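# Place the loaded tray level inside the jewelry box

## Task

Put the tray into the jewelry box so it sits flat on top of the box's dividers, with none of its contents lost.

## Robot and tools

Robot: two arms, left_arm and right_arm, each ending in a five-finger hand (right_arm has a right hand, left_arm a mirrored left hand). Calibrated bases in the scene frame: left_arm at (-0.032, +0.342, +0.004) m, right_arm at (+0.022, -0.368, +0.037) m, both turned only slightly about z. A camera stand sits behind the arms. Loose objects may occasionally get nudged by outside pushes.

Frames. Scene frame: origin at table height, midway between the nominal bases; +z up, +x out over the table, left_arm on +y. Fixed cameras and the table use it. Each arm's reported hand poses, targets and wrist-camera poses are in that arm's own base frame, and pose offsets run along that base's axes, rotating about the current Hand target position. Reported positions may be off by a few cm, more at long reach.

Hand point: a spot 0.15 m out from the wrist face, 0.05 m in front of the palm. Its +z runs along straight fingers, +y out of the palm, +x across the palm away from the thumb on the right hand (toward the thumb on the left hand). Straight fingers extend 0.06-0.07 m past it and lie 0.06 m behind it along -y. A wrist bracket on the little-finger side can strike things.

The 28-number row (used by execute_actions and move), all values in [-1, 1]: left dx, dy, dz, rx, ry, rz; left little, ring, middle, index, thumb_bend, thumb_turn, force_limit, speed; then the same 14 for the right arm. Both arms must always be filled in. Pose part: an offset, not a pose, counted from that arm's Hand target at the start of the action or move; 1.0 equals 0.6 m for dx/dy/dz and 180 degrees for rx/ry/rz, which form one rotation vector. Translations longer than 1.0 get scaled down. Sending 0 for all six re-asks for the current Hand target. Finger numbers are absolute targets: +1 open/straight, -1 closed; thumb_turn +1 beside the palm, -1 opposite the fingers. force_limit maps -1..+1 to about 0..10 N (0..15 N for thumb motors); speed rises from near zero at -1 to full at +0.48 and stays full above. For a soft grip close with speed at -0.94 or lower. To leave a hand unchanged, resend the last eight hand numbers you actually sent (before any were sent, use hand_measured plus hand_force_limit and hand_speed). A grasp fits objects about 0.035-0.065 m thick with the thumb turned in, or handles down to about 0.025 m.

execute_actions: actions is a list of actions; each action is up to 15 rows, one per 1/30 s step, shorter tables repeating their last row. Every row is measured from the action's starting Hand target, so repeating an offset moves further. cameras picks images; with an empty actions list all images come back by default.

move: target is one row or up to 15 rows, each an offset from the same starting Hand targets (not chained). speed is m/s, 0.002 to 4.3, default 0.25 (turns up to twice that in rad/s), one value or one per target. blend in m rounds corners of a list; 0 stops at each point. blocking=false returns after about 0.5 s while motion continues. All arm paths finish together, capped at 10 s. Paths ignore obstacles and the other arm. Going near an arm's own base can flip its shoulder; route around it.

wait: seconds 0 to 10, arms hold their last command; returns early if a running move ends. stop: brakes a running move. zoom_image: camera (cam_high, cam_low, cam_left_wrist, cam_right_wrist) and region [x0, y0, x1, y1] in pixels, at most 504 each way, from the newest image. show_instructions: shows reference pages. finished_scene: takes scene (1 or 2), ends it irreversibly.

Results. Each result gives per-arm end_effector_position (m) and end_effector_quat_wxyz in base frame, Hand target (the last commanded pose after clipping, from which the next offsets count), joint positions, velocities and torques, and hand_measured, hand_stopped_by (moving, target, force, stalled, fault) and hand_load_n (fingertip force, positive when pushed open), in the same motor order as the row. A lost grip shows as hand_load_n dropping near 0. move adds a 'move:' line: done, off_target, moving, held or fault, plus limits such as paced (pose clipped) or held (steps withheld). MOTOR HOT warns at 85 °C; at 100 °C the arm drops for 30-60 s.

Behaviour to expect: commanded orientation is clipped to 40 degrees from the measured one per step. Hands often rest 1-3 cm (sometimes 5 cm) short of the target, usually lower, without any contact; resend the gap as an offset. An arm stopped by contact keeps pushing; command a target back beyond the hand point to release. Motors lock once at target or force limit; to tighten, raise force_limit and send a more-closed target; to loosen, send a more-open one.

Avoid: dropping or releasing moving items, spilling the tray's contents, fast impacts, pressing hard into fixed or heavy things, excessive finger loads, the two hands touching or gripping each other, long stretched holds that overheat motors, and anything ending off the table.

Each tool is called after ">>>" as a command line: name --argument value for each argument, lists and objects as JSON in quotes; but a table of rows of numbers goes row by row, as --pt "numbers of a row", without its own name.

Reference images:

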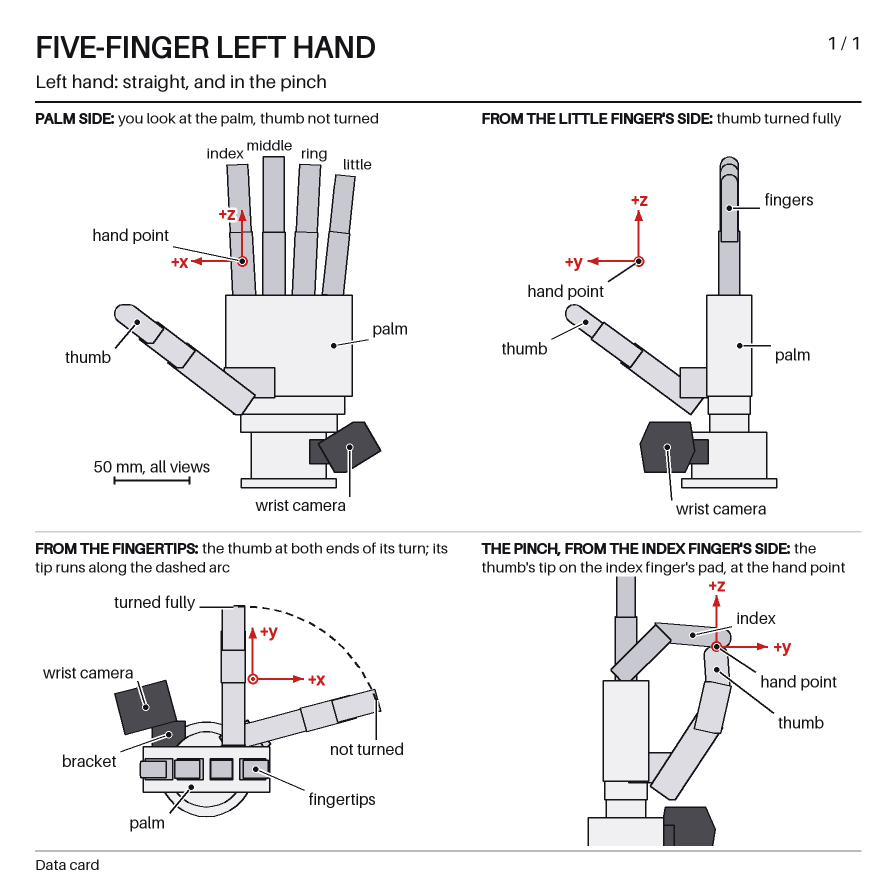

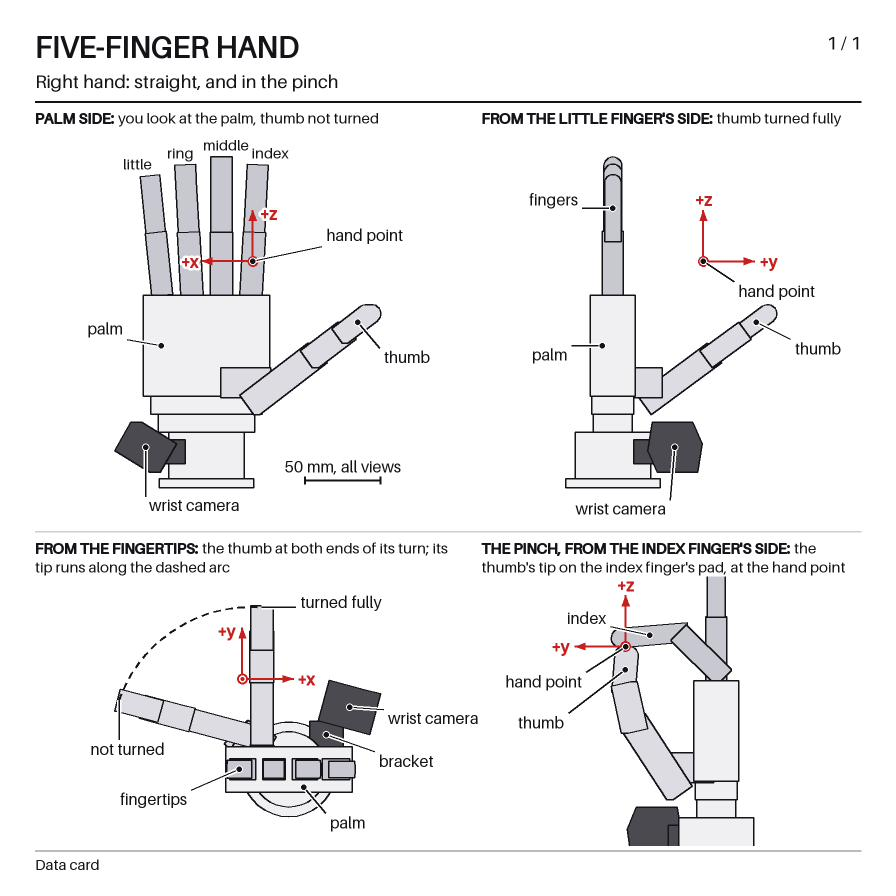

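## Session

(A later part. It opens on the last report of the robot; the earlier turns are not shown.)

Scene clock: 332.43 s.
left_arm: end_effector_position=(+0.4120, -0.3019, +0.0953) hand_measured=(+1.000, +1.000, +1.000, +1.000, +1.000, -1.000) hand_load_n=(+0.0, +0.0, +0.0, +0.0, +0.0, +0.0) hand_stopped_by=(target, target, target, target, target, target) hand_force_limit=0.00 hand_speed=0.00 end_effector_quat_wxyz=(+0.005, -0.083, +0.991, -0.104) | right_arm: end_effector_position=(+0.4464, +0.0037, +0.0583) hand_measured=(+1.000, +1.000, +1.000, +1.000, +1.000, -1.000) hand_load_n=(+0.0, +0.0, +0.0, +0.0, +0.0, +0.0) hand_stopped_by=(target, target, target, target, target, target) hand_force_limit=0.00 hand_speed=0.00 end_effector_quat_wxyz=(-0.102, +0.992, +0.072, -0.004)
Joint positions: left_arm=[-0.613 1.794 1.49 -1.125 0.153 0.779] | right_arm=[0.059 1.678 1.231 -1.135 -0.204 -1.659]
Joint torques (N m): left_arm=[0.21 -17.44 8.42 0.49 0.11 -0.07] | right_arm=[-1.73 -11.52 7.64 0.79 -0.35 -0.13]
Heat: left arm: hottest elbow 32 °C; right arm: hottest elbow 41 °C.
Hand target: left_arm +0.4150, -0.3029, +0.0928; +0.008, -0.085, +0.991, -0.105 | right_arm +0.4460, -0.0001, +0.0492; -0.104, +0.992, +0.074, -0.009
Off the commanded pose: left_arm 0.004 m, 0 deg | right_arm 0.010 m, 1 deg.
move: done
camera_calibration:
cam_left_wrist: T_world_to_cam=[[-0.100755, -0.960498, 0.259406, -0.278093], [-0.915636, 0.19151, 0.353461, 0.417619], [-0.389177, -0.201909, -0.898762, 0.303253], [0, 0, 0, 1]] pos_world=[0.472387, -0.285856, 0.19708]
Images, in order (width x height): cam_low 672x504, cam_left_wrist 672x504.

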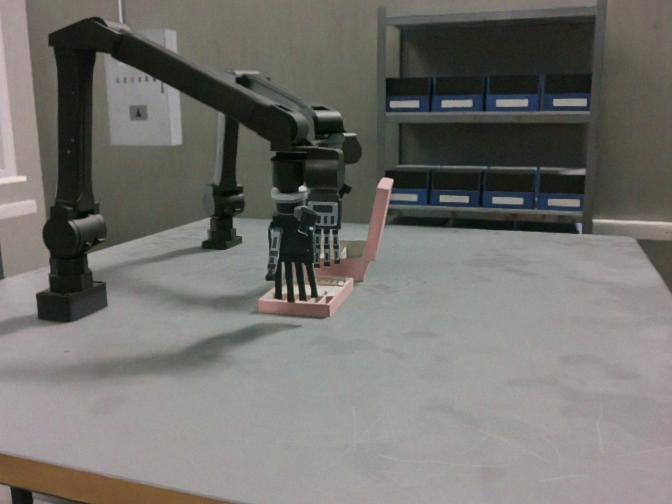

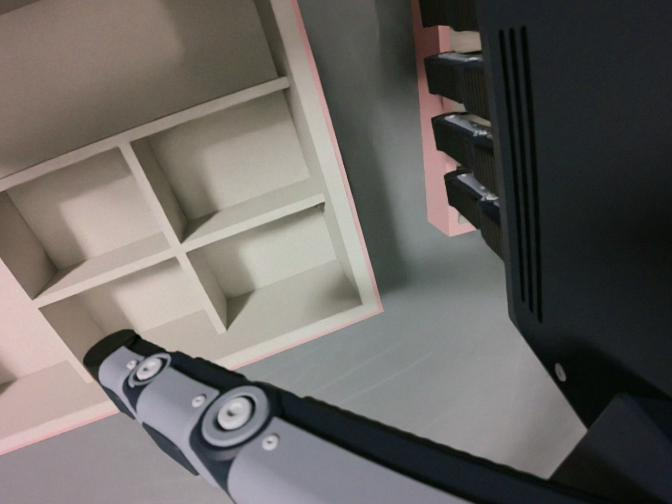

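>>> move --pt "0.0 0.006 -0.03 0 0 0 1 1 1 1 1 -1 0 0 0.0 0.0 -0.030 0 0 0 1 1 1 1 1 -1 0 0" --pt "0.0 0.006 -0.03 0 0 0 1 1 1 1 1 -1 0 0 -0.014 0.03 -0.030 0 0 0 1 1 1 1 1 -1 0 0" --speed 0.05 --cameras '["cam_low"]'

>>> zoom_image --camera "cam_low" --region '[240, 210, 400, 330]'

Scene clock: 379.40 s.
left_arm: end_effector_position=(+0.4112, -0.3013, +0.0782) hand_measured=(+1.000, +1.000, +1.000, +1.000, +1.000, -1.000) hand_load_n=(+0.0, +0.0, +0.0, +0.0, -0.5, +0.0) hand_stopped_by=(target, target, target, target, target, target) hand_force_limit=0.00 hand_speed=0.00 end_effector_quat_wxyz=(+0.006, -0.083, +0.991, -0.105) | right_arm: end_effector_position=(+0.4392, +0.0142, +0.0320) hand_measured=(+1.000, +1.000, +1.000, +1.000, +1.000, -1.000) hand_load_n=(+0.0, +0.0, +0.0, +0.0, +0.0, +0.0) hand_stopped_by=(target, target, target, target, target, target) hand_force_limit=0.00 hand_speed=0.00 end_effector_quat_wxyz=(-0.102, +0.992, +0.079, -0.011)
Joint positions: left_arm=[-0.613 1.804 1.458 -1.081 0.153 0.779] | right_arm=[0.082 1.702 1.185 -1.074 -0.205 -1.649]
Joint torques (N m): left_arm=[0.67 -17.44 8.02 0.54 0.14 -0.02] | right_arm=[-0.5 -12.75 7.27 0.7 -0.36 0.22]
Motor temperatures (°C): left_arm=[22 32 31 20 19 20] | right_arm=[21 31 38 20 23 24]
Heat: left arm: hottest shoulder 32 °C; right arm: hottest elbow 38 °C.
Hand target: left_arm +0.4149, -0.2993, +0.0747; +0.007, -0.085, +0.991, -0.105 | right_arm +0.4378, +0.0179, +0.0313; -0.104, +0.992, +0.074, -0.008
Off the commanded pose: left_arm 0.005 m, 0 deg | right_arm 0.004 m, 1 deg.
move: done
Images, in order (width x height): cam_low 672x504.

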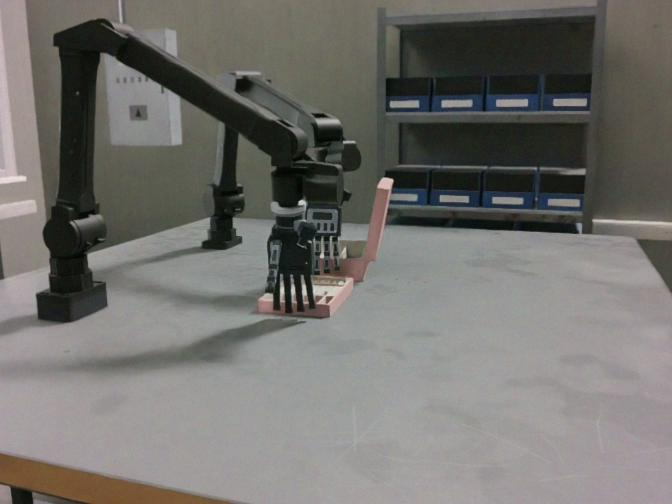

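Scaled by 3.150 from the camera's 672x504 image, which has a finer 960x720 frame.

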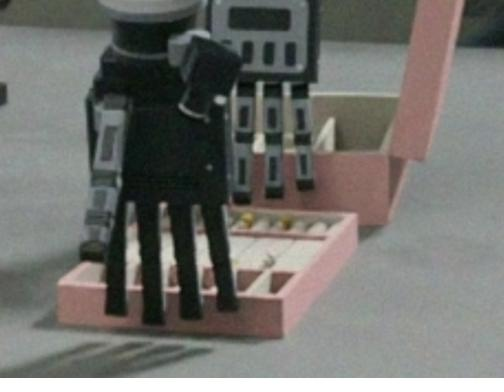

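>>> move --pt "0 0 0 0 0 0 1 1 1 1 1 -1 0 0 -0.0012 0.016 0.013 0 0 0 1 1 1 1 1 -1 0 0" --pt "0 0 0 0 0 0 1 1 1 1 1 -1 0 0 -0.004 0.033 0.013 0 0 0 1 1 1 1 1 -1 0 0" --speed 0.03

Scene clock: 383.50 s.
left_arm: end_effector_position=(+0.4112, -0.3013, +0.0782) hand_measured=(+1.000, +1.000, +1.000, +1.000, +1.000, -1.000) hand_load_n=(+0.0, +0.0, +0.0, +0.0, +0.0, +0.0) hand_stopped_by=(target, target, target, target, target, target) hand_force_limit=0.00 hand_speed=0.00 end_effector_quat_wxyz=(+0.006, -0.083, +0.991, -0.105) | right_arm: end_effector_position=(+0.4354, +0.0323, +0.0323) hand_measured=(+1.000, +1.000, +1.000, +1.000, +1.000, -1.000) hand_load_n=(+0.0, +0.0, -0.5, +0.5, +0.0, +0.0) hand_stopped_by=(target, target, target, target, target, target) hand_force_limit=0.00 hand_speed=0.00 end_effector_quat_wxyz=(-0.102, +0.992, +0.076, -0.015)
Joint positions: left_arm=[-0.613 1.804 1.458 -1.081 0.153 0.779] | right_arm=[0.122 1.702 1.185 -1.074 -0.205 -1.605]
Joint torques (N m): left_arm=[0.73 -17.44 8.02 0.54 0.14 -0.02] | right_arm=[-0.03 -13.98 7.86 0.29 -0.35 0.13]
Heat: left arm: hottest shoulder 32 °C; right arm: hottest elbow 38 °C.
Hand target: left_arm +0.4149, -0.2993, +0.0747; +0.007, -0.085, +0.991, -0.105 | right_arm +0.4354, +0.0378, +0.0391; -0.104, +0.992, +0.075, -0.008
Off the commanded pose: left_arm 0.005 m, 0 deg | right_arm 0.009 m, 1 deg.
move: done

>>> move --pt "0 0 0 0 0 0 1 1 1 1 1 -1 0 0 0 0 0.025 0 0 0 1 1 1 1 1 -1 0 0" --speed 0.05

Scene clock: 385.13 s.
left_arm: end_effector_position=(+0.4112, -0.3013, +0.0782) hand_measured=(+1.000, +1.000, +1.000, +1.000, +1.000, -1.000) hand_load_n=(+0.0, +0.0, +0.0, +0.0, -0.5, +0.0) hand_stopped_by=(target, target, target, target, target, target) hand_force_limit=0.00 hand_speed=0.00 end_effector_quat_wxyz=(+0.006, -0.083, +0.991, -0.105) | right_arm: end_effector_position=(+0.4277, +0.0314, +0.0358) hand_measured=(+1.000, +1.000, +1.000, +1.000, +1.000, -1.000) hand_load_n=(+0.0, +0.0, +0.0, +0.0, +0.0, +0.0) hand_stopped_by=(target, target, target, target, target, target) hand_force_limit=0.00 hand_speed=0.00 end_effector_quat_wxyz=(-0.101, +0.992, +0.075, -0.027)
Joint positions: left_arm=[-0.613 1.804 1.458 -1.081 0.153 0.779] | right_arm=[0.122 1.696 1.185 -1.104 -0.205 -1.604]
Joint torques (N m): left_arm=[0.73 -17.49 8.02 0.53 0.14 -0.02] | right_arm=[-0.26 -14.56 9.58 -0.06 -0.38 0.15]
Heat: left arm: hottest shoulder 32 °C; right arm: hottest elbow 38 °C.
Hand target: left_arm +0.4149, -0.2993, +0.0747; +0.007, -0.085, +0.991, -0.105 | right_arm +0.4354, +0.0378, +0.0542; -0.104, +0.992, +0.075, -0.008
Off the commanded pose: left_arm 0.005 m, 0 deg | right_arm 0.021 m, 2 deg.
move: off_target (right_arm)

>>> move --pt "0.002 -0.012 0 0 0 0 1 1 1 1 1 -1 0 0 0.010 0.015 0.0 0 0 0 1 1 1 1 1 -1 0 0" --pt "0.003 -0.022 0 0 0 0 1 1 1 1 1 -1 0 0 0.008 0.027 0.0 0 0 0 1 1 1 1 1 -1 0 0" --speed 0.03

Scene clock: 387.97 s.
left_arm: end_effector_position=(+0.4104, -0.3010, +0.0711) hand_measured=(+1.000, +1.000, +1.000, +1.000, +1.000, -1.000) hand_load_n=(+0.0, +0.0, -1.5, -0.5, +0.0, +0.0) hand_stopped_by=(target, target, target, target, target, target) hand_force_limit=0.00 hand_speed=0.00 end_effector_quat_wxyz=(+0.002, -0.084, +0.992, -0.098) | right_arm: end_effector_position=(+0.4249, +0.0395, +0.0362) hand_measured=(+1.000, +1.000, +1.000, +1.000, +1.000, -1.000) hand_load_n=(+0.0, -2.5, +0.0, +0.0, -0.5, +0.0) hand_stopped_by=(target, target, target, target, target, target) hand_force_limit=0.00 hand_speed=0.00 end_effector_quat_wxyz=(-0.099, +0.992, +0.067, -0.030)
Joint positions: left_arm=[-0.615 1.819 1.458 -1.081 0.147 0.777] | right_arm=[0.141 1.696 1.185 -1.104 -0.201 -1.569]
Joint torques (N m): left_arm=[-0.56 -17.03 10.73 0.28 0.25 -0.17] | right_arm=[0.67 -13.63 11.48 -0.05 -0.57 0.13]
Heat: left arm: hottest shoulder 32 °C; right arm: hottest elbow 38 °C.
Hand target: left_arm +0.4167, -0.3125, +0.0746; +0.007, -0.085, +0.991, -0.105 | right_arm +0.4403, +0.0539, +0.0541; -0.104, +0.992, +0.074, -0.008
Off the commanded pose: left_arm 0.014 m, 1 deg | right_arm 0.028 m, 3 deg.
move: off_target (left_arm, right_arm)

>>> move --pt "0.0 -0.015 0.005 0 0 0 1 1 1 1 1 -1 0 0 -0.010 0.018 -0.003 0 0 0 1 1 1 1 1 -1 0 0" --speed 0.03 --cameras '["cam_low","cam_left_wrist"]'

>>> zoom_image --camera "cam_low" --region '[240, 210, 400, 330]'

Scene clock: 390.43 s.
left_arm: end_effector_position=(+0.4081, -0.3000, +0.0715) hand_measured=(+1.000, +1.000, +1.000, +1.000, +1.000, -1.000) hand_load_n=(+0.5, -0.5, -1.5, -1.5, +0.0, +0.0) hand_stopped_by=(target, target, target, target, target, target) hand_force_limit=0.00 hand_speed=0.00 end_effector_quat_wxyz=(-0.001, -0.089, +0.992, -0.093) | right_arm: end_effector_position=(+0.4232, +0.0435, +0.0371) hand_measured=(+1.000, +1.000, +1.000, +1.000, +1.000, -1.000) hand_load_n=(+0.0, -3.0, -1.5, +0.0, +0.0, +0.0) hand_stopped_by=(target, target, target, target, target, target) hand_force_limit=0.00 hand_speed=0.00 end_effector_quat_wxyz=(-0.093, +0.993, +0.061, -0.030)
Joint positions: left_arm=[-0.616 1.819 1.459 -1.09 0.143 0.766] | right_arm=[0.154 1.695 1.185 -1.104 -0.191 -1.544]
Joint torques (N m): left_arm=[-1.67 -16.32 12.56 0.24 0.34 -0.2] | right_arm=[1.73 -13.98 10.02 0.46 -1.03 0.15]
Heat: left arm: hottest shoulder 31 °C; right arm: hottest elbow 38 °C.
Hand target: left_arm +0.4167, -0.3216, +0.0776; +0.008, -0.085, +0.991, -0.105 | right_arm +0.4342, +0.0648, +0.0523; -0.104, +0.992, +0.075, -0.008
Off the commanded pose: left_arm 0.024 m, 2 deg | right_arm 0.028 m, 3 deg.
move: off_target (left_arm, right_arm)
camera_calibration:
cam_left_wrist: T_world_to_cam=[[-0.086301, -0.96652, 0.241644, -0.27692], [-0.912579, 0.173998, 0.370033, 0.414476], [-0.39969, -0.188585, -0.897042, 0.288882], [0, 0, 0, 1]] pos_world=[0.469807, -0.285288, 0.172685]
Images, in order (width x height): cam_low 672x504, cam_left_wrist 672x504.

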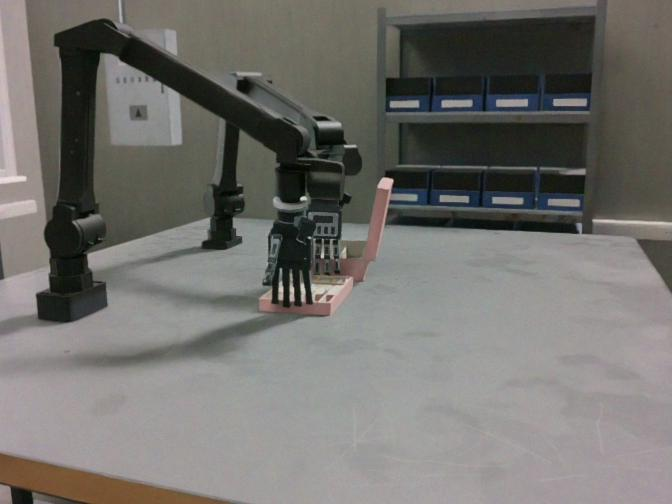

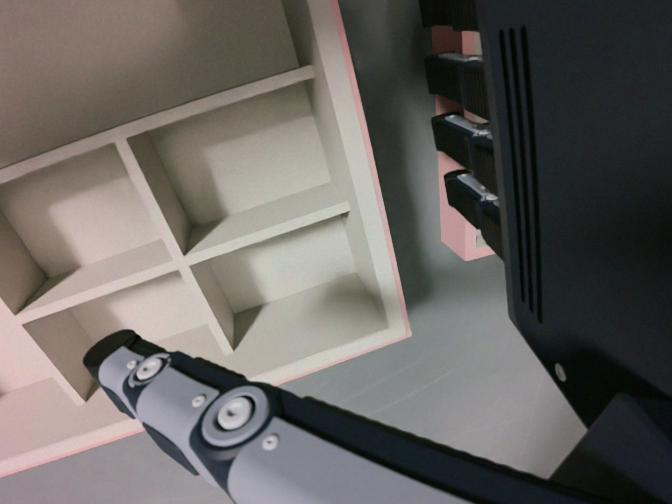

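Scaled by 3.150 from the camera's 672x504 image, which has a finer 960x720 frame.

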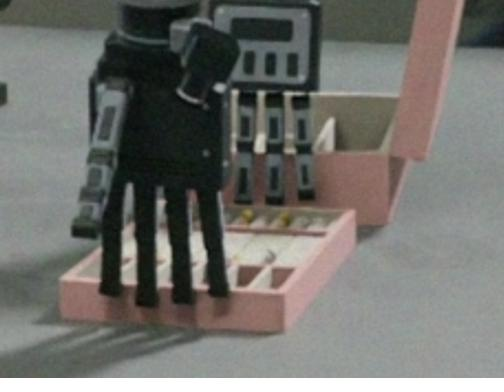

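>>> move --pt "-0.005 -0.020 0.005 0 0 0 1 1 1 1 1 -1 0 0 -0.006 0.018 0.004 0 0 0 1 1 1 1 1 -1 0 0" --speed 0.03

Scene clock: 393.30 s.
left_arm: end_effector_position=(+0.4054, -0.3006, +0.0735) hand_measured=(+1.000, +1.000, +1.000, +1.000, +1.000, -1.000) hand_load_n=(+0.0, +0.0, -3.0, -3.5, +0.0, +0.0) hand_stopped_by=(target, target, target, target, target, target) hand_force_limit=0.00 hand_speed=0.00 end_effector_quat_wxyz=(-0.002, -0.093, +0.992, -0.083) | right_arm: end_effector_position=(+0.4218, +0.0468, +0.0385) hand_measured=(+1.000, +1.000, +1.000, +1.000, +1.000, -1.000) hand_load_n=(+0.0, -3.0, -5.5, +0.0, +0.0, +0.0) hand_stopped_by=(target, target, target, target, target, target) hand_force_limit=0.00 hand_speed=0.00 end_effector_quat_wxyz=(-0.087, +0.994, +0.056, -0.030)
Joint positions: left_arm=[-0.624 1.823 1.47 -1.11 0.128 0.752] | right_arm=[0.166 1.693 1.185 -1.104 -0.179 -1.522]
Joint torques (N m): left_arm=[-2.78 -16.26 13.3 0.58 0.74 -0.25] | right_arm=[3.02 -14.33 9.72 0.49 -1.56 0.14]
Heat: left arm: hottest shoulder 31 °C; right arm: hottest elbow 39 °C.
Hand target: left_arm +0.4137, -0.3335, +0.0808; +0.008, -0.085, +0.991, -0.105 | right_arm +0.4306, +0.0756, +0.0547; -0.104, +0.992, +0.074, -0.008
Off the commanded pose: left_arm 0.035 m, 3 deg | right_arm 0.034 m, 4 deg.
move: off_target (left_arm, right_arm)

>>> move --pt "-0.005 -0.006 0.002 0 0 -0.008 1 1 1 1 1 -1 0 0 -0.0 0.012 0.00 0 0 0.006 1 1 1 1 1 -1 0 0" --speed 0.03 --cameras '["cam_left_wrist"]'

Scene clock: 396.57 s.
left_arm: end_effector_position=(+0.4025, -0.3005, +0.0741) hand_measured=(+1.000, +1.000, +1.000, +1.000, +1.000, -1.000) hand_load_n=(+0.0, +0.0, -5.5, -3.0, +0.0, +0.0) hand_stopped_by=(target, target, target, target, target, target) hand_force_limit=0.00 hand_speed=0.00 end_effector_quat_wxyz=(-0.005, -0.092, +0.993, -0.079) | right_arm: end_effector_position=(+0.4217, +0.0487, +0.0390) hand_measured=(+1.000, +1.000, +1.000, +1.000, +1.000, -1.000) hand_load_n=(+0.0, -3.5, -7.0, +0.0, +0.0, +0.0) hand_stopped_by=(target, target, target, target, target, target) hand_force_limit=0.00 hand_speed=0.00 end_effector_quat_wxyz=(-0.083, +0.994, +0.060, -0.030)
Joint positions: left_arm=[-0.629 1.823 1.47 -1.12 0.126 0.752] | right_arm=[0.174 1.692 1.185 -1.104 -0.172 -1.521]
Joint torques (N m): left_arm=[-3.25 -16.32 13.42 0.79 0.92 -0.1] | right_arm=[3.9 -14.1 10 0.34 -1.92 0.11]
Heat: left arm: hottest shoulder 31 °C; right arm: hottest elbow 39 °C.
Hand target: left_arm +0.4108, -0.3372, +0.0820; +0.006, -0.073, +0.992, -0.105 | right_arm +0.4307, +0.0827, +0.0547; -0.104, +0.991, +0.084, -0.009
Off the commanded pose: left_arm 0.038 m, 4 deg | right_arm 0.039 m, 4 deg.
move: off_target (left_arm, right_arm)
camera_calibration:
cam_left_wrist: T_world_to_cam=[[-0.0806062, -0.973024, 0.216162, -0.280886], [-0.908843, 0.160797, 0.3849, 0.401961], [-0.409276, -0.165432, -0.897288, 0.299692], [0, 0, 0, 1]] pos_world=[0.465335, -0.288364, 0.174912]
Images, in order (width x height): cam_left_wrist 672x504.

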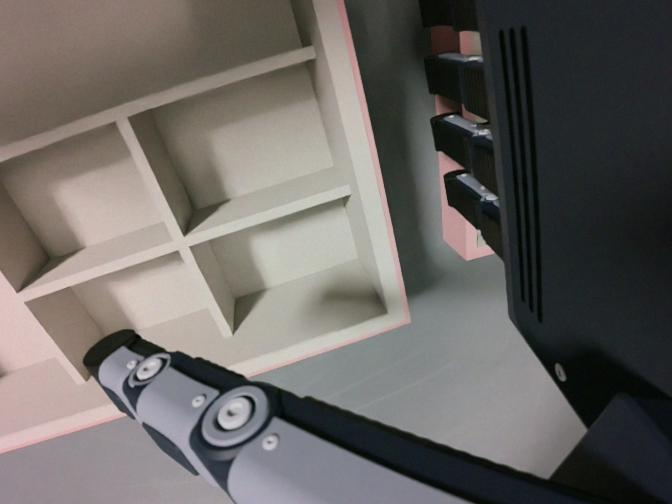

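>>> move --pt "-0.022 -0.006 0.002 0 0 0.012 1 1 1 1 1 -1 0 0 0.018 0.006 0.00 0 0 0.006 1 1 1 1 1 -1 0 0" --speed 0.03 --cameras '["cam_left_wrist"]'

Scene clock: 400.53 s.
left_arm: end_effector_position=(+0.4005, -0.3020, +0.0745) hand_measured=(+1.000, +1.000, +1.000, +1.000, +1.000, -1.000) hand_load_n=(+0.0, +0.0, -6.0, -6.5, -0.5, +0.0) hand_stopped_by=(target, target, target, target, target, target) hand_force_limit=0.00 hand_speed=0.00 end_effector_quat_wxyz=(-0.001, -0.103, +0.992, -0.074) | right_arm: end_effector_position=(+0.4223, +0.0491, +0.0394) hand_measured=(+1.000, +1.000, +1.000, +1.000, +1.000, -1.000) hand_load_n=(+0.0, -4.0, -7.0, +0.0, +0.0, +0.0) hand_stopped_by=(target, target, target, target, target, target) hand_force_limit=0.00 hand_speed=0.00 end_effector_quat_wxyz=(-0.081, +0.994, +0.061, -0.029)
Joint positions: left_arm=[-0.636 1.823 1.47 -1.12 0.111 0.724] | right_arm=[0.176 1.692 1.186 -1.104 -0.168 -1.521]
Joint torques (N m): left_arm=[-4.07 -18.14 10.8 1.21 1.17 -0.35] | right_arm=[3.66 -12.34 12.83 0.09 -2.04 -0.06]
Heat: left arm: hottest shoulder 31 °C; right arm: hottest elbow 39 °C.
Hand target: left_arm +0.3975, -0.3408, +0.0830; +0.008, -0.092, +0.990, -0.105 | right_arm +0.4415, +0.0863, +0.0547; -0.104, +0.990, +0.093, -0.010
Off the commanded pose: left_arm 0.040 m, 4 deg | right_arm 0.045 m, 5 deg.
move: off_target (left_arm, right_arm)
camera_calibration:
cam_left_wrist: T_world_to_cam=[[-0.059578, -0.976998, 0.204757, -0.291405], [-0.913779, 0.135947, 0.382788, 0.394795], [-0.401819, -0.164297, -0.900859, 0.296607], [0, 0, 0, 1]] pos_world=[0.462576, -0.289641, 0.175746]
Images, in order (width x height): cam_left_wrist 672x504.

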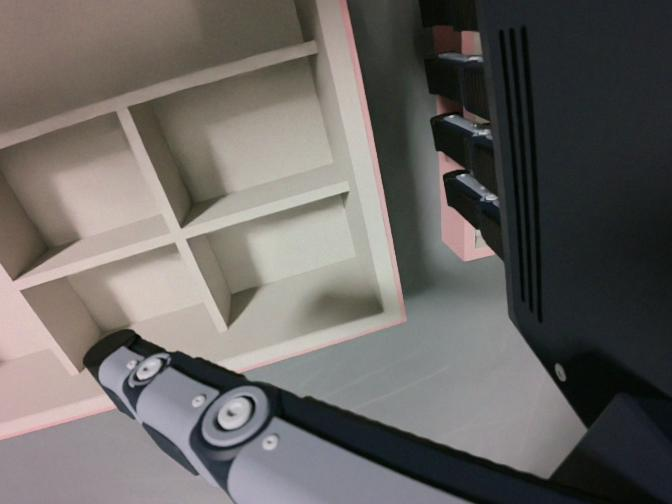

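>>> move --pt "0.0 -0.0 0.025 0 0 0.0 1 1 1 1 1 -1 0 0 0.0 0.0 0.025 0 0 0.0 1 1 1 1 1 -1 0 0" --speed 0.03

Scene clock: 402.40 s.
left_arm: end_effector_position=(+0.3919, -0.3020, +0.0762) hand_measured=(+1.000, +1.000, +1.000, +1.000, +1.000, -1.000) hand_load_n=(+0.0, +0.0, -6.5, -3.0, +0.0, +0.0) hand_stopped_by=(target, target, target, target, target, target) hand_force_limit=0.00 hand_speed=0.00 end_effector_quat_wxyz=(-0.011, -0.103, +0.992, -0.066) | right_arm: end_effector_position=(+0.4205, +0.0509, +0.0462) hand_measured=(+1.000, +1.000, +1.000, +1.000, +1.000, -1.000) hand_load_n=(+0.0, -0.5, -11.0, +0.0, +0.0, +0.0) hand_stopped_by=(target, target, target, target, target, target) hand_force_limit=0.00 hand_speed=0.00 end_effector_quat_wxyz=(-0.080, +0.994, +0.063, -0.038)
Joint positions: left_arm=[-0.645 1.821 1.47 -1.145 0.111 0.715] | right_arm=[0.181 1.692 1.204 -1.14 -0.168 -1.521]
Joint torques (N m): left_arm=[-3.25 -19.14 12.78 0.72 1.16 -0.26] | right_arm=[3.25 -13.22 13.26 -0.14 -2.07 -0.06]
Heat: left arm: hottest shoulder 31 °C; right arm: hottest elbow 40 °C.
Hand target: left_arm +0.3975, -0.3407, +0.0981; +0.008, -0.091, +0.990, -0.105 | right_arm +0.4414, +0.0863, +0.0697; -0.104, +0.990, +0.093, -0.010
Off the commanded pose: left_arm 0.045 m, 5 deg | right_arm 0.047 m, 5 deg.
move: off_target (left_arm, right_arm)

>>> move --pt "0.008 -0.004 0.02 0 0 0.0 1 1 1 1 1 -1 0 0 0.0 0.0 0.008 0 0 0.0 1 1 1 1 1 -1 0 0" --speed 0.03 --cameras '["cam_low","cam_left_wrist"]'

>>> zoom_image --camera "cam_low" --region '[240, 210, 400, 330]'

Scene clock: 404.70 s.
left_arm: end_effector_position=(+0.3840, -0.3001, +0.0795) hand_measured=(+1.000, +1.000, +1.000, +1.000, +1.000, -1.000) hand_load_n=(+0.0, +0.0, -9.5, +0.0, +0.0, +0.0) hand_stopped_by=(target, target, target, target, target, target) hand_force_limit=0.00 hand_speed=0.00 end_effector_quat_wxyz=(-0.023, -0.102, +0.993, -0.057) | right_arm: end_effector_position=(+0.4187, +0.0546, +0.0485) hand_measured=(+1.000, +1.000, +1.000, +1.000, +1.000, -1.000) hand_load_n=(+0.0, +0.0, -9.0, -0.5, +0.0, +0.0) hand_stopped_by=(target, target, target, target, target, target) hand_force_limit=0.00 hand_speed=0.00 end_effector_quat_wxyz=(-0.080, +0.994, +0.067, -0.043)
Joint positions: left_arm=[-0.65 1.821 1.475 -1.18 0.115 0.713] | right_arm=[0.19 1.692 1.209 -1.154 -0.17 -1.521]
Joint torques (N m): left_arm=[-2.61 -19.08 15.47 0.85 1.07 -0.23] | right_arm=[2.73 -14.33 13.26 -0.17 -1.97 -0.05]
Heat: left arm: hottest shoulder 31 °C; right arm: hottest elbow 40 °C.
Hand target: left_arm +0.4025, -0.3432, +0.1102; +0.008, -0.092, +0.990, -0.105 | right_arm +0.4413, +0.0863, +0.0744; -0.104, +0.990, +0.093, -0.010
Off the commanded pose: left_arm 0.056 m, 7 deg | right_arm 0.047 m, 5 deg.
move: off_target (left_arm, right_arm)
camera_calibration:
cam_left_wrist: T_world_to_cam=[[-0.0544679, -0.982386, 0.178749, -0.293099], [-0.894672, 0.127506, 0.428141, 0.364105], [-0.443391, -0.136602, -0.885858, 0.317861], [0, 0, 0, 1]] pos_world=[0.450727, -0.290942, 0.178083]
Images, in order (width x height): cam_low 672x504, cam_left_wrist 672x504.

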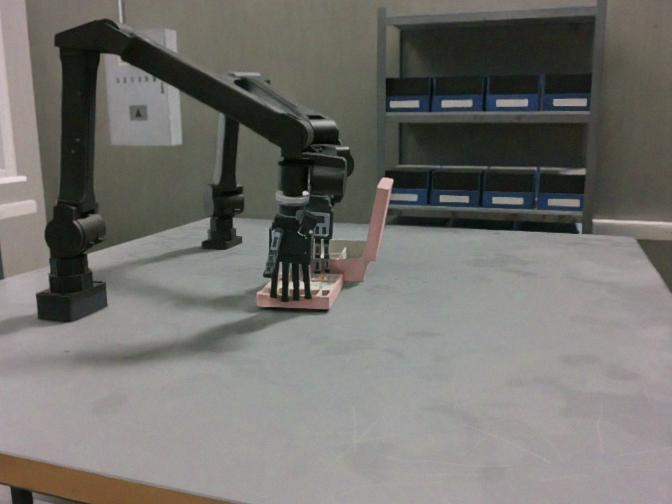

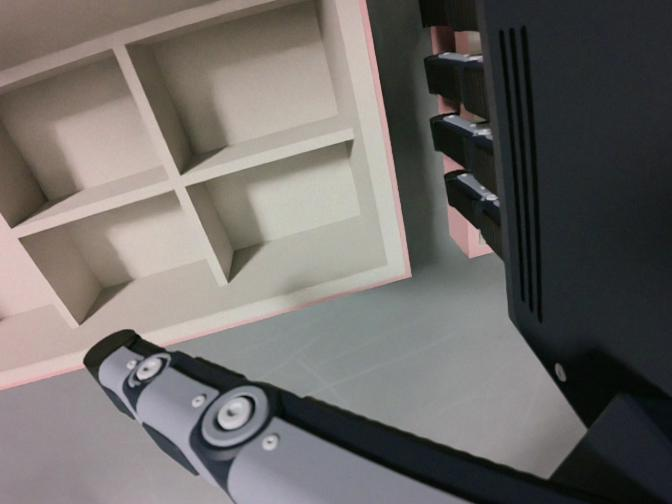

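Scaled by 3.150 from the camera's 672x504 image, which has a finer 960x720 frame.

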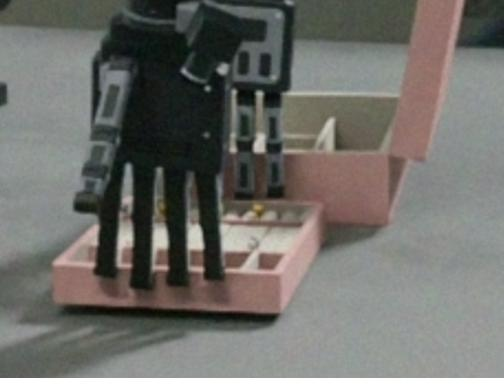

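>>> move --pt "0.012 -0.0 0.012 0 0 0.0 1 1 1 1 1 -1 0 0 0.008 0.0 0.012 0 0 0.0 1 1 1 1 1 -1 0 0" --speed 0.03

Scene clock: 409.30 s.
left_arm: end_effector_position=(+0.3861, -0.3011, +0.0895) hand_measured=(+1.000, +1.000, +1.000, +1.000, +1.000, -1.000) hand_load_n=(+0.0, +0.0, -12.0, -0.5, +0.0, +0.0) hand_stopped_by=(target, target, target, target, target, target) hand_force_limit=0.00 hand_speed=0.00 end_effector_quat_wxyz=(-0.023, -0.103, +0.993, -0.055) | right_arm: end_effector_position=(+0.4234, +0.0550, +0.0568) hand_measured=(+1.000, +1.000, +1.000, +1.000, +1.000, -1.000) hand_load_n=(+0.0, +0.0, -8.5, -2.0, +0.0, +0.0) hand_stopped_by=(target, target, target, target, target, target) hand_force_limit=0.00 hand_speed=0.00 end_effector_quat_wxyz=(-0.080, +0.993, +0.070, -0.042)
Joint positions: left_arm=[-0.65 1.821 1.502 -1.211 0.112 0.713] | right_arm=[0.19 1.692 1.234 -1.178 -0.169 -1.527]
Joint torques (N m): left_arm=[-1.96 -18.37 16.1 0.98 1.18 -0.15] | right_arm=[2.43 -13.86 13.59 0.17 -2.01 -0.02]
Heat: left arm: hottest shoulder 32 °C; right arm: hottest elbow 41 °C.
Hand target: left_arm +0.4095, -0.3431, +0.1173; +0.008, -0.092, +0.990, -0.105 | right_arm +0.4461, +0.0864, +0.0816; -0.104, +0.990, +0.093, -0.010
Off the commanded pose: left_arm 0.056 m, 7 deg | right_arm 0.046 m, 5 deg.
move: off_target (left_arm, right_arm)

>>> wait --seconds 0.1 --cameras '["cam_low","cam_right_wrist","cam_high"]'

>>> zoom_image --camera "cam_low" --region '[240, 210, 400, 330]'

Scene clock: 411.57 s.
left_arm: end_effector_position=(+0.3862, -0.3012, +0.0896) hand_measured=(+1.000, +1.000, +1.000, +1.000, +1.000, -1.000) hand_load_n=(+0.0, +0.0, -11.5, +0.0, -0.5, +0.0) hand_stopped_by=(target, target, target, target, target, target) hand_force_limit=0.00 hand_speed=0.00 end_effector_quat_wxyz=(-0.023, -0.103, +0.993, -0.055) | right_arm: end_effector_position=(+0.4234, +0.0550, +0.0568) hand_measured=(+1.000, +1.000, +1.000, +1.000, +1.000, -1.000) hand_load_n=(+0.0, +0.0, -9.0, -2.5, +0.0, +0.0) hand_stopped_by=(target, target, target, target, target, target) hand_force_limit=0.00 hand_speed=0.00 end_effector_quat_wxyz=(-0.080, +0.993, +0.070, -0.042)
Joint positions: left_arm=[-0.65 1.821 1.503 -1.211 0.112 0.713] | right_arm=[0.19 1.692 1.234 -1.178 -0.169 -1.527]
Joint torques (N m): left_arm=[-1.96 -18.37 16.1 0.98 1.17 -0.15] | right_arm=[2.37 -13.51 13.65 -0.01 -2.02 -0.02]
Heat: left arm: hottest elbow 33 °C; right arm: hottest elbow 41 °C.
Hand target: left_arm +0.4096, -0.3432, +0.1174; +0.008, -0.092, +0.990, -0.105 | right_arm +0.4461, +0.0864, +0.0816; -0.104, +0.990, +0.093, -0.010
Off the commanded pose: left_arm 0.056 m, 7 deg | right_arm 0.046 m, 5 deg.
wait: 0.10 s; at rest from the start
camera_calibration:
cam_right_wrist: T_world_to_cam=[[0.426433, -0.886541, -0.179445, -0.124986], [-0.792942, -0.461852, 0.397411, 0.358124], [-0.435198, -0.0271796, -0.899925, 0.346111], [0, 0, 0, 1]] pos_world=[0.487897, 0.0640021, 0.146724]
Images, in order (width x height): cam_high 672x504, cam_low 672x504, cam_right_wrist 672x504.

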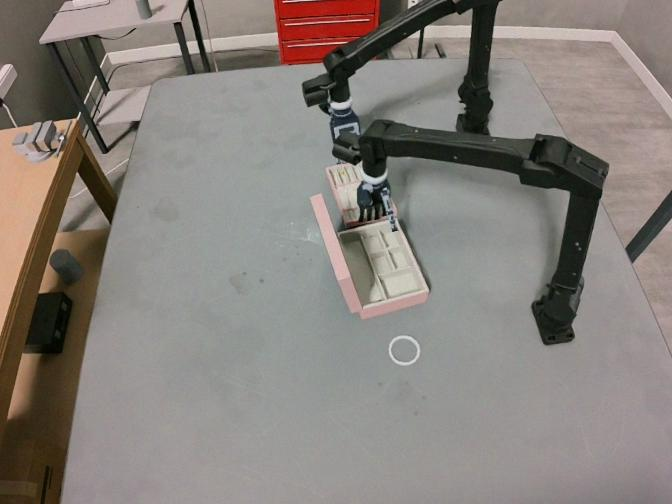

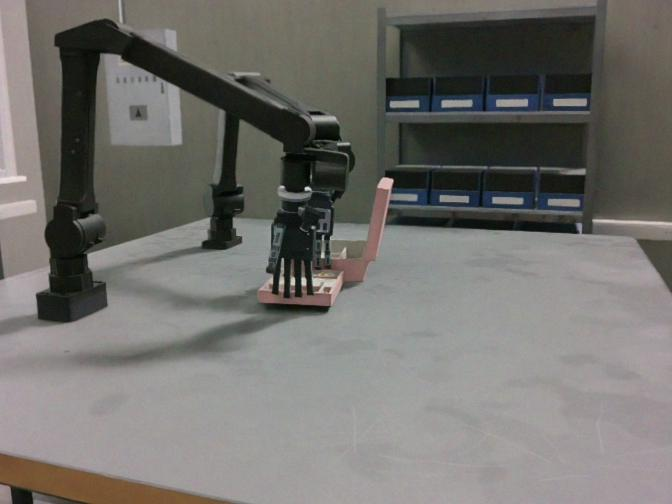

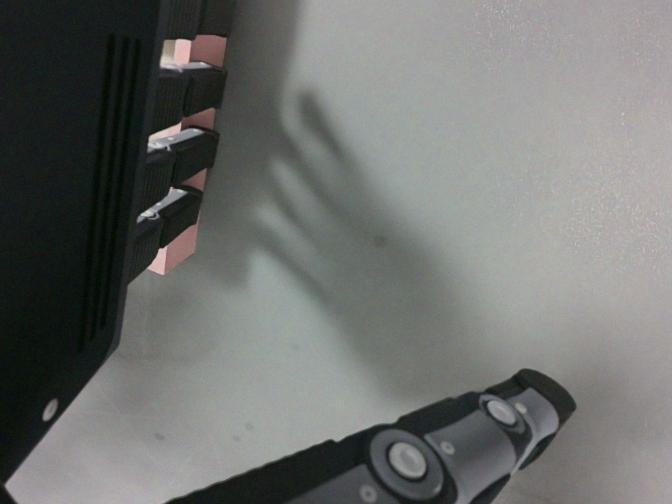

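Scaled by 3.150 from the camera's 672x504 image, which has a finer 960x720 frame.

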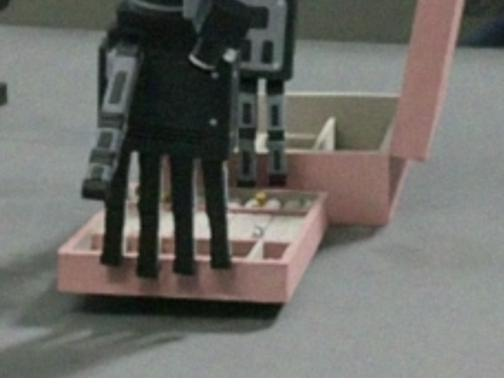

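>>> move --pt "0.010 -0.0 0.02 0 0 0.0 1 1 1 1 1 -1 0 0 0.010 0.0 0.02 0 0 0.0 1 1 1 1 1 -1 0 0" --speed 0.03

Scene clock: 414.00 s.
left_arm: end_effector_position=(+0.3910, -0.3020, +0.1006) hand_measured=(+1.000, +1.000, +0.998, +1.000, +1.000, -1.000) hand_load_n=(+0.0, +0.0, -12.5, +0.0, +0.0, +0.0) hand_stopped_by=(target, target, target, target, target, target) hand_force_limit=0.00 hand_speed=0.00 end_effector_quat_wxyz=(-0.024, -0.104, +0.993, -0.052) | right_arm: end_effector_position=(+0.4303, +0.0553, +0.0695) hand_measured=(+1.000, +1.000, +1.000, +1.000, +1.000, -1.000) hand_load_n=(+0.0, +0.0, -9.0, -2.5, +0.0, +0.0) hand_stopped_by=(target, target, target, target, target, target) hand_force_limit=0.00 hand_speed=0.00 end_effector_quat_wxyz=(-0.078, +0.993, +0.073, -0.041)
Joint positions: left_arm=[-0.646 1.828 1.541 -1.248 0.109 0.713] | right_arm=[0.19 1.692 1.271 -1.213 -0.165 -1.532]
Joint torques (N m): left_arm=[-1.73 -18.61 16.32 1.05 1.28 -0.08] | right_arm=[2.26 -13.45 13.81 -0.03 -2.21 0]
Heat: left arm: hottest elbow 34 °C; right arm: hottest elbow 41 °C.
Hand target: left_arm +0.4155, -0.3433, +0.1293; +0.008, -0.092, +0.990, -0.105 | right_arm +0.4521, +0.0864, +0.0936; -0.104, +0.990, +0.093, -0.010
Off the commanded pose: left_arm 0.056 m, 7 deg | right_arm 0.045 m, 5 deg.
move: off_target (left_arm, right_arm)

>>> move --pt "0.010 0.001 0.024 0 0 0.0 1 1 1 1 1 -1 0 0 0.003 0.0 0.020 0 0 0.0 1 1 1 1 1 -1 0 0" --speed 0.03

Scene clock: 416.77 s.
left_arm: end_effector_position=(+0.3979, -0.3015, +0.1168) hand_measured=(+1.000, +1.000, +0.998, +1.000, +1.000, -1.000) hand_load_n=(+0.0, +0.0, -11.5, -2.0, +0.0, +0.0) hand_stopped_by=(target, target, target, target, target, target) hand_force_limit=0.00 hand_speed=0.00 end_effector_quat_wxyz=(-0.024, -0.105, +0.993, -0.053) | right_arm: end_effector_position=(+0.4325, +0.0554, +0.0784) hand_measured=(+1.000, +1.000, +1.000, +1.000, +1.000, -1.000) hand_load_n=(+0.0, -0.5, -11.0, -2.0, +0.0, +0.0) hand_stopped_by=(target, target, target, target, target, target) hand_force_limit=0.00 hand_speed=0.00 end_effector_quat_wxyz=(-0.077, +0.993, +0.072, -0.043)
Joint positions: left_arm=[-0.638 1.828 1.586 -1.292 0.11 0.72] | right_arm=[0.19 1.692 1.295 -1.243 -0.163 -1.532]
Joint torques (N m): left_arm=[-1.85 -18.2 16.4 1.13 1.31 -0.09] | right_arm=[2.2 -14.21 13.93 -0.08 -2.29 0]
Motor temperatures (°C): left_arm=[22 32 35 20 21 20] | right_arm=[21 32 41 20 28 24]
Heat: left arm: hottest elbow 35 °C; right arm: hottest elbow 41 °C.
Hand target: left_arm +0.4214, -0.3426, +0.1438; +0.008, -0.091, +0.990, -0.105 | right_arm +0.4539, +0.0863, +0.1056; -0.104, +0.990, +0.093, -0.010
Off the commanded pose: left_arm 0.055 m, 7 deg | right_arm 0.046 m, 5 deg.
move: off_target (left_arm, right_arm)

>>> move --pt "0.006 0.00 0.015 0 0 0.0 1 1 1 1 1 -1 0 0 0.006 0.0 0.022 0 0 0.0 1 1 1 1 1 -1 0 0" --speed 0.03 --cameras '["cam_low"]'

>>> zoom_image --camera "cam_low" --region '[240, 190, 400, 310]'

Scene clock: 418.90 s.
left_arm: end_effector_position=(+0.4020, -0.3013, +0.1243) hand_measured=(+1.000, +1.000, +0.998, +1.000, +1.000, -1.000) hand_load_n=(-0.5, +0.0, -11.5, -1.5, +0.0, +0.0) hand_stopped_by=(target, target, target, target, target, target) hand_force_limit=0.00 hand_speed=0.00 end_effector_quat_wxyz=(-0.025, -0.105, +0.993, -0.051) | right_arm: end_effector_position=(+0.4371, +0.0560, +0.0909) hand_measured=(+1.000, +1.000, +1.000, +1.000, +1.000, -1.000) hand_load_n=(+0.0, +0.0, -11.5, -1.5, +0.0, +0.0) hand_stopped_by=(target, target, target, target, target, target) hand_force_limit=0.00 hand_speed=0.00 end_effector_quat_wxyz=(-0.076, +0.993, +0.072, -0.044)
Joint positions: left_arm=[-0.633 1.835 1.615 -1.318 0.109 0.724] | right_arm=[0.19 1.692 1.33 -1.279 -0.162 -1.532]
Joint torques (N m): left_arm=[-1.9 -18.73 16.51 1.13 1.34 -0.08] | right_arm=[2.14 -14.27 14.05 -0.12 -2.34 -0.04]
Heat: left arm: hottest elbow 35 °C; right arm: hottest elbow 42 °C.
Hand target: left_arm +0.4251, -0.3426, +0.1528; +0.008, -0.091, +0.990, -0.105 | right_arm +0.4576, +0.0864, +0.1189; -0.104, +0.990, +0.093, -0.010
Off the commanded pose: left_arm 0.055 m, 7 deg | right_arm 0.046 m, 6 deg.
move: off_target (left_arm, right_arm)
Images, in order (width x height): cam_low 672x504.

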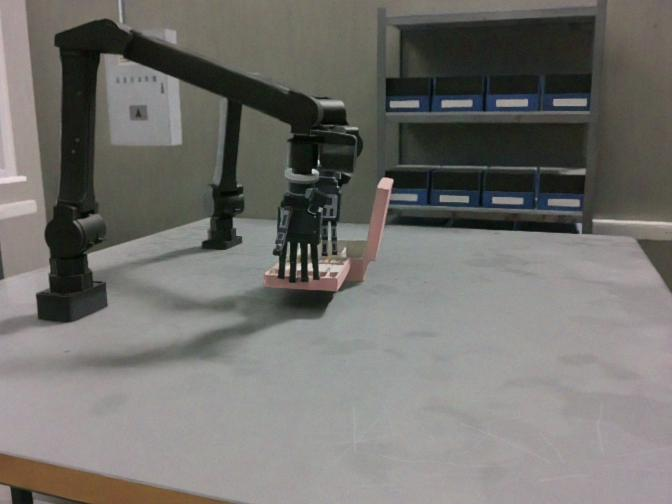

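Scaled by 3.150 from the camera's 672x504 image, which has a finer 960x720 frame.

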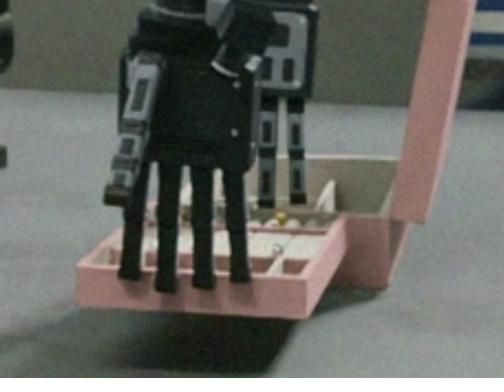

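>>> move --pt "0.004 0.00 0.015 0.003 -0.022 0.0 1 1 1 1 1 -1 0 0 0.004 0.0 0.018 0.003 -0.022 0.0 1 1 1 1 1 -1 0 0" --speed 0.03 --cameras '["cam_low"]'

>>> zoom_image --camera "cam_low" --region '[240, 190, 400, 310]'

Scene clock: 424.37 s.
left_arm: end_effector_position=(+0.4110, -0.2992, +0.1231) hand_measured=(+1.000, +1.000, +0.998, +1.000, +1.000, -1.000) hand_load_n=(+0.0, +0.0, -10.0, -0.5, +0.0, +0.0) hand_stopped_by=(target, target, target, target, target, target) hand_force_limit=0.00 hand_speed=0.00 end_effector_quat_wxyz=(-0.003, -0.104, +0.994, -0.044) | right_arm: end_effector_position=(+0.4465, +0.0584, +0.1066) hand_measured=(+1.000, +1.000, +1.000, +1.000, +1.000, -1.000) hand_load_n=(+0.0, +0.0, -10.5, +0.0, +0.0, +0.0) hand_stopped_by=(target, target, target, target, target, target) hand_force_limit=0.00 hand_speed=0.00 end_effector_quat_wxyz=(-0.082, +0.994, +0.075, -0.009)
Joint positions: left_arm=[-0.635 1.835 1.615 -1.296 0.069 0.724] | right_arm=[0.19 1.651 1.33 -1.248 -0.165 -1.532]
Joint torques (N m): left_arm=[-2.96 -21.77 14.52 1.65 0.99 -0.14] | right_arm=[2.14 -14.74 11.82 0.72 -1.91 0]
Heat: left arm: hottest elbow 36 °C; right arm: hottest elbow 43 °C.
Hand target: left_arm +0.4276, -0.3425, +0.1618; +0.043, -0.088, +0.990, -0.103 | right_arm +0.4599, +0.0864, +0.1297; -0.105, +0.989, +0.097, +0.024
Off the commanded pose: left_arm 0.060 m, 9 deg | right_arm 0.039 m, 5 deg.
move: off_target (left_arm, right_arm)
Images, in order (width x height): cam_low 672x504.

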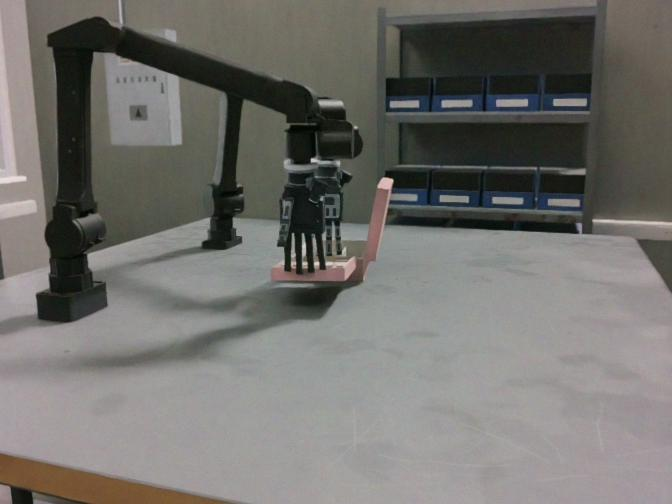

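Scaled by 3.150 from the camera's 672x504 image, which has a finer 960x720 frame.

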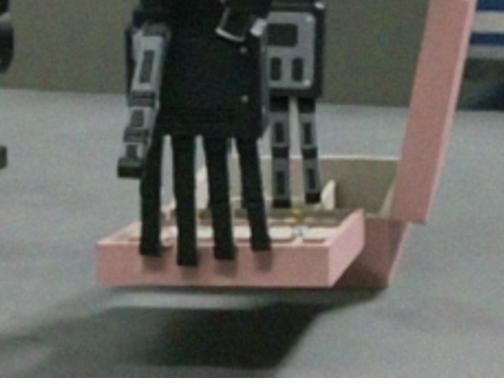

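>>> move --pt "-0.006 0.00 0.028 0.0 0.0 0.0 1 1 1 1 1 -1 0 0 0.00 0.0 0.0 0.0 0 0.0 1 1 1 1 1 -1 0 0" --speed 0.03

Scene clock: 426.23 s.
left_arm: end_effector_position=(+0.4085, -0.2990, +0.1343) hand_measured=(+1.000, +1.000, +0.998, +1.000, +1.000, -1.000) hand_load_n=(+0.0, +0.0, -11.0, +0.0, +0.0, +0.0) hand_stopped_by=(target, target, target, target, target, target) hand_force_limit=0.00 hand_speed=0.00 end_effector_quat_wxyz=(+0.001, -0.103, +0.994, -0.046) | right_arm: end_effector_position=(+0.4466, +0.0582, +0.1066) hand_measured=(+1.000, +1.000, +1.000, +1.000, +1.000, -1.000) hand_load_n=(+0.0, +0.5, -8.5, -2.0, +0.0, +0.0) hand_stopped_by=(target, target, target, target, target, target) hand_force_limit=0.00 hand_speed=0.00 end_effector_quat_wxyz=(-0.081, +0.994, +0.075, -0.009)
Joint positions: left_arm=[-0.639 1.817 1.621 -1.311 0.067 0.724] | right_arm=[0.19 1.651 1.33 -1.248 -0.164 -1.532]
Joint torques (N m): left_arm=[-3.02 -21.25 16.13 0.8 1.04 -0.17] | right_arm=[1.9 -14.74 11.71 0.73 -1.99 0]
Heat: left arm: hottest elbow 36 °C; right arm: hottest elbow 43 °C.
Hand target: left_arm +0.4238, -0.3425, +0.1786; +0.043, -0.088, +0.990, -0.103 | right_arm +0.4599, +0.0864, +0.1297; -0.105, +0.989, +0.097, +0.024
Off the commanded pose: left_arm 0.064 m, 8 deg | right_arm 0.039 m, 5 deg.
move: off_target (left_arm, right_arm)


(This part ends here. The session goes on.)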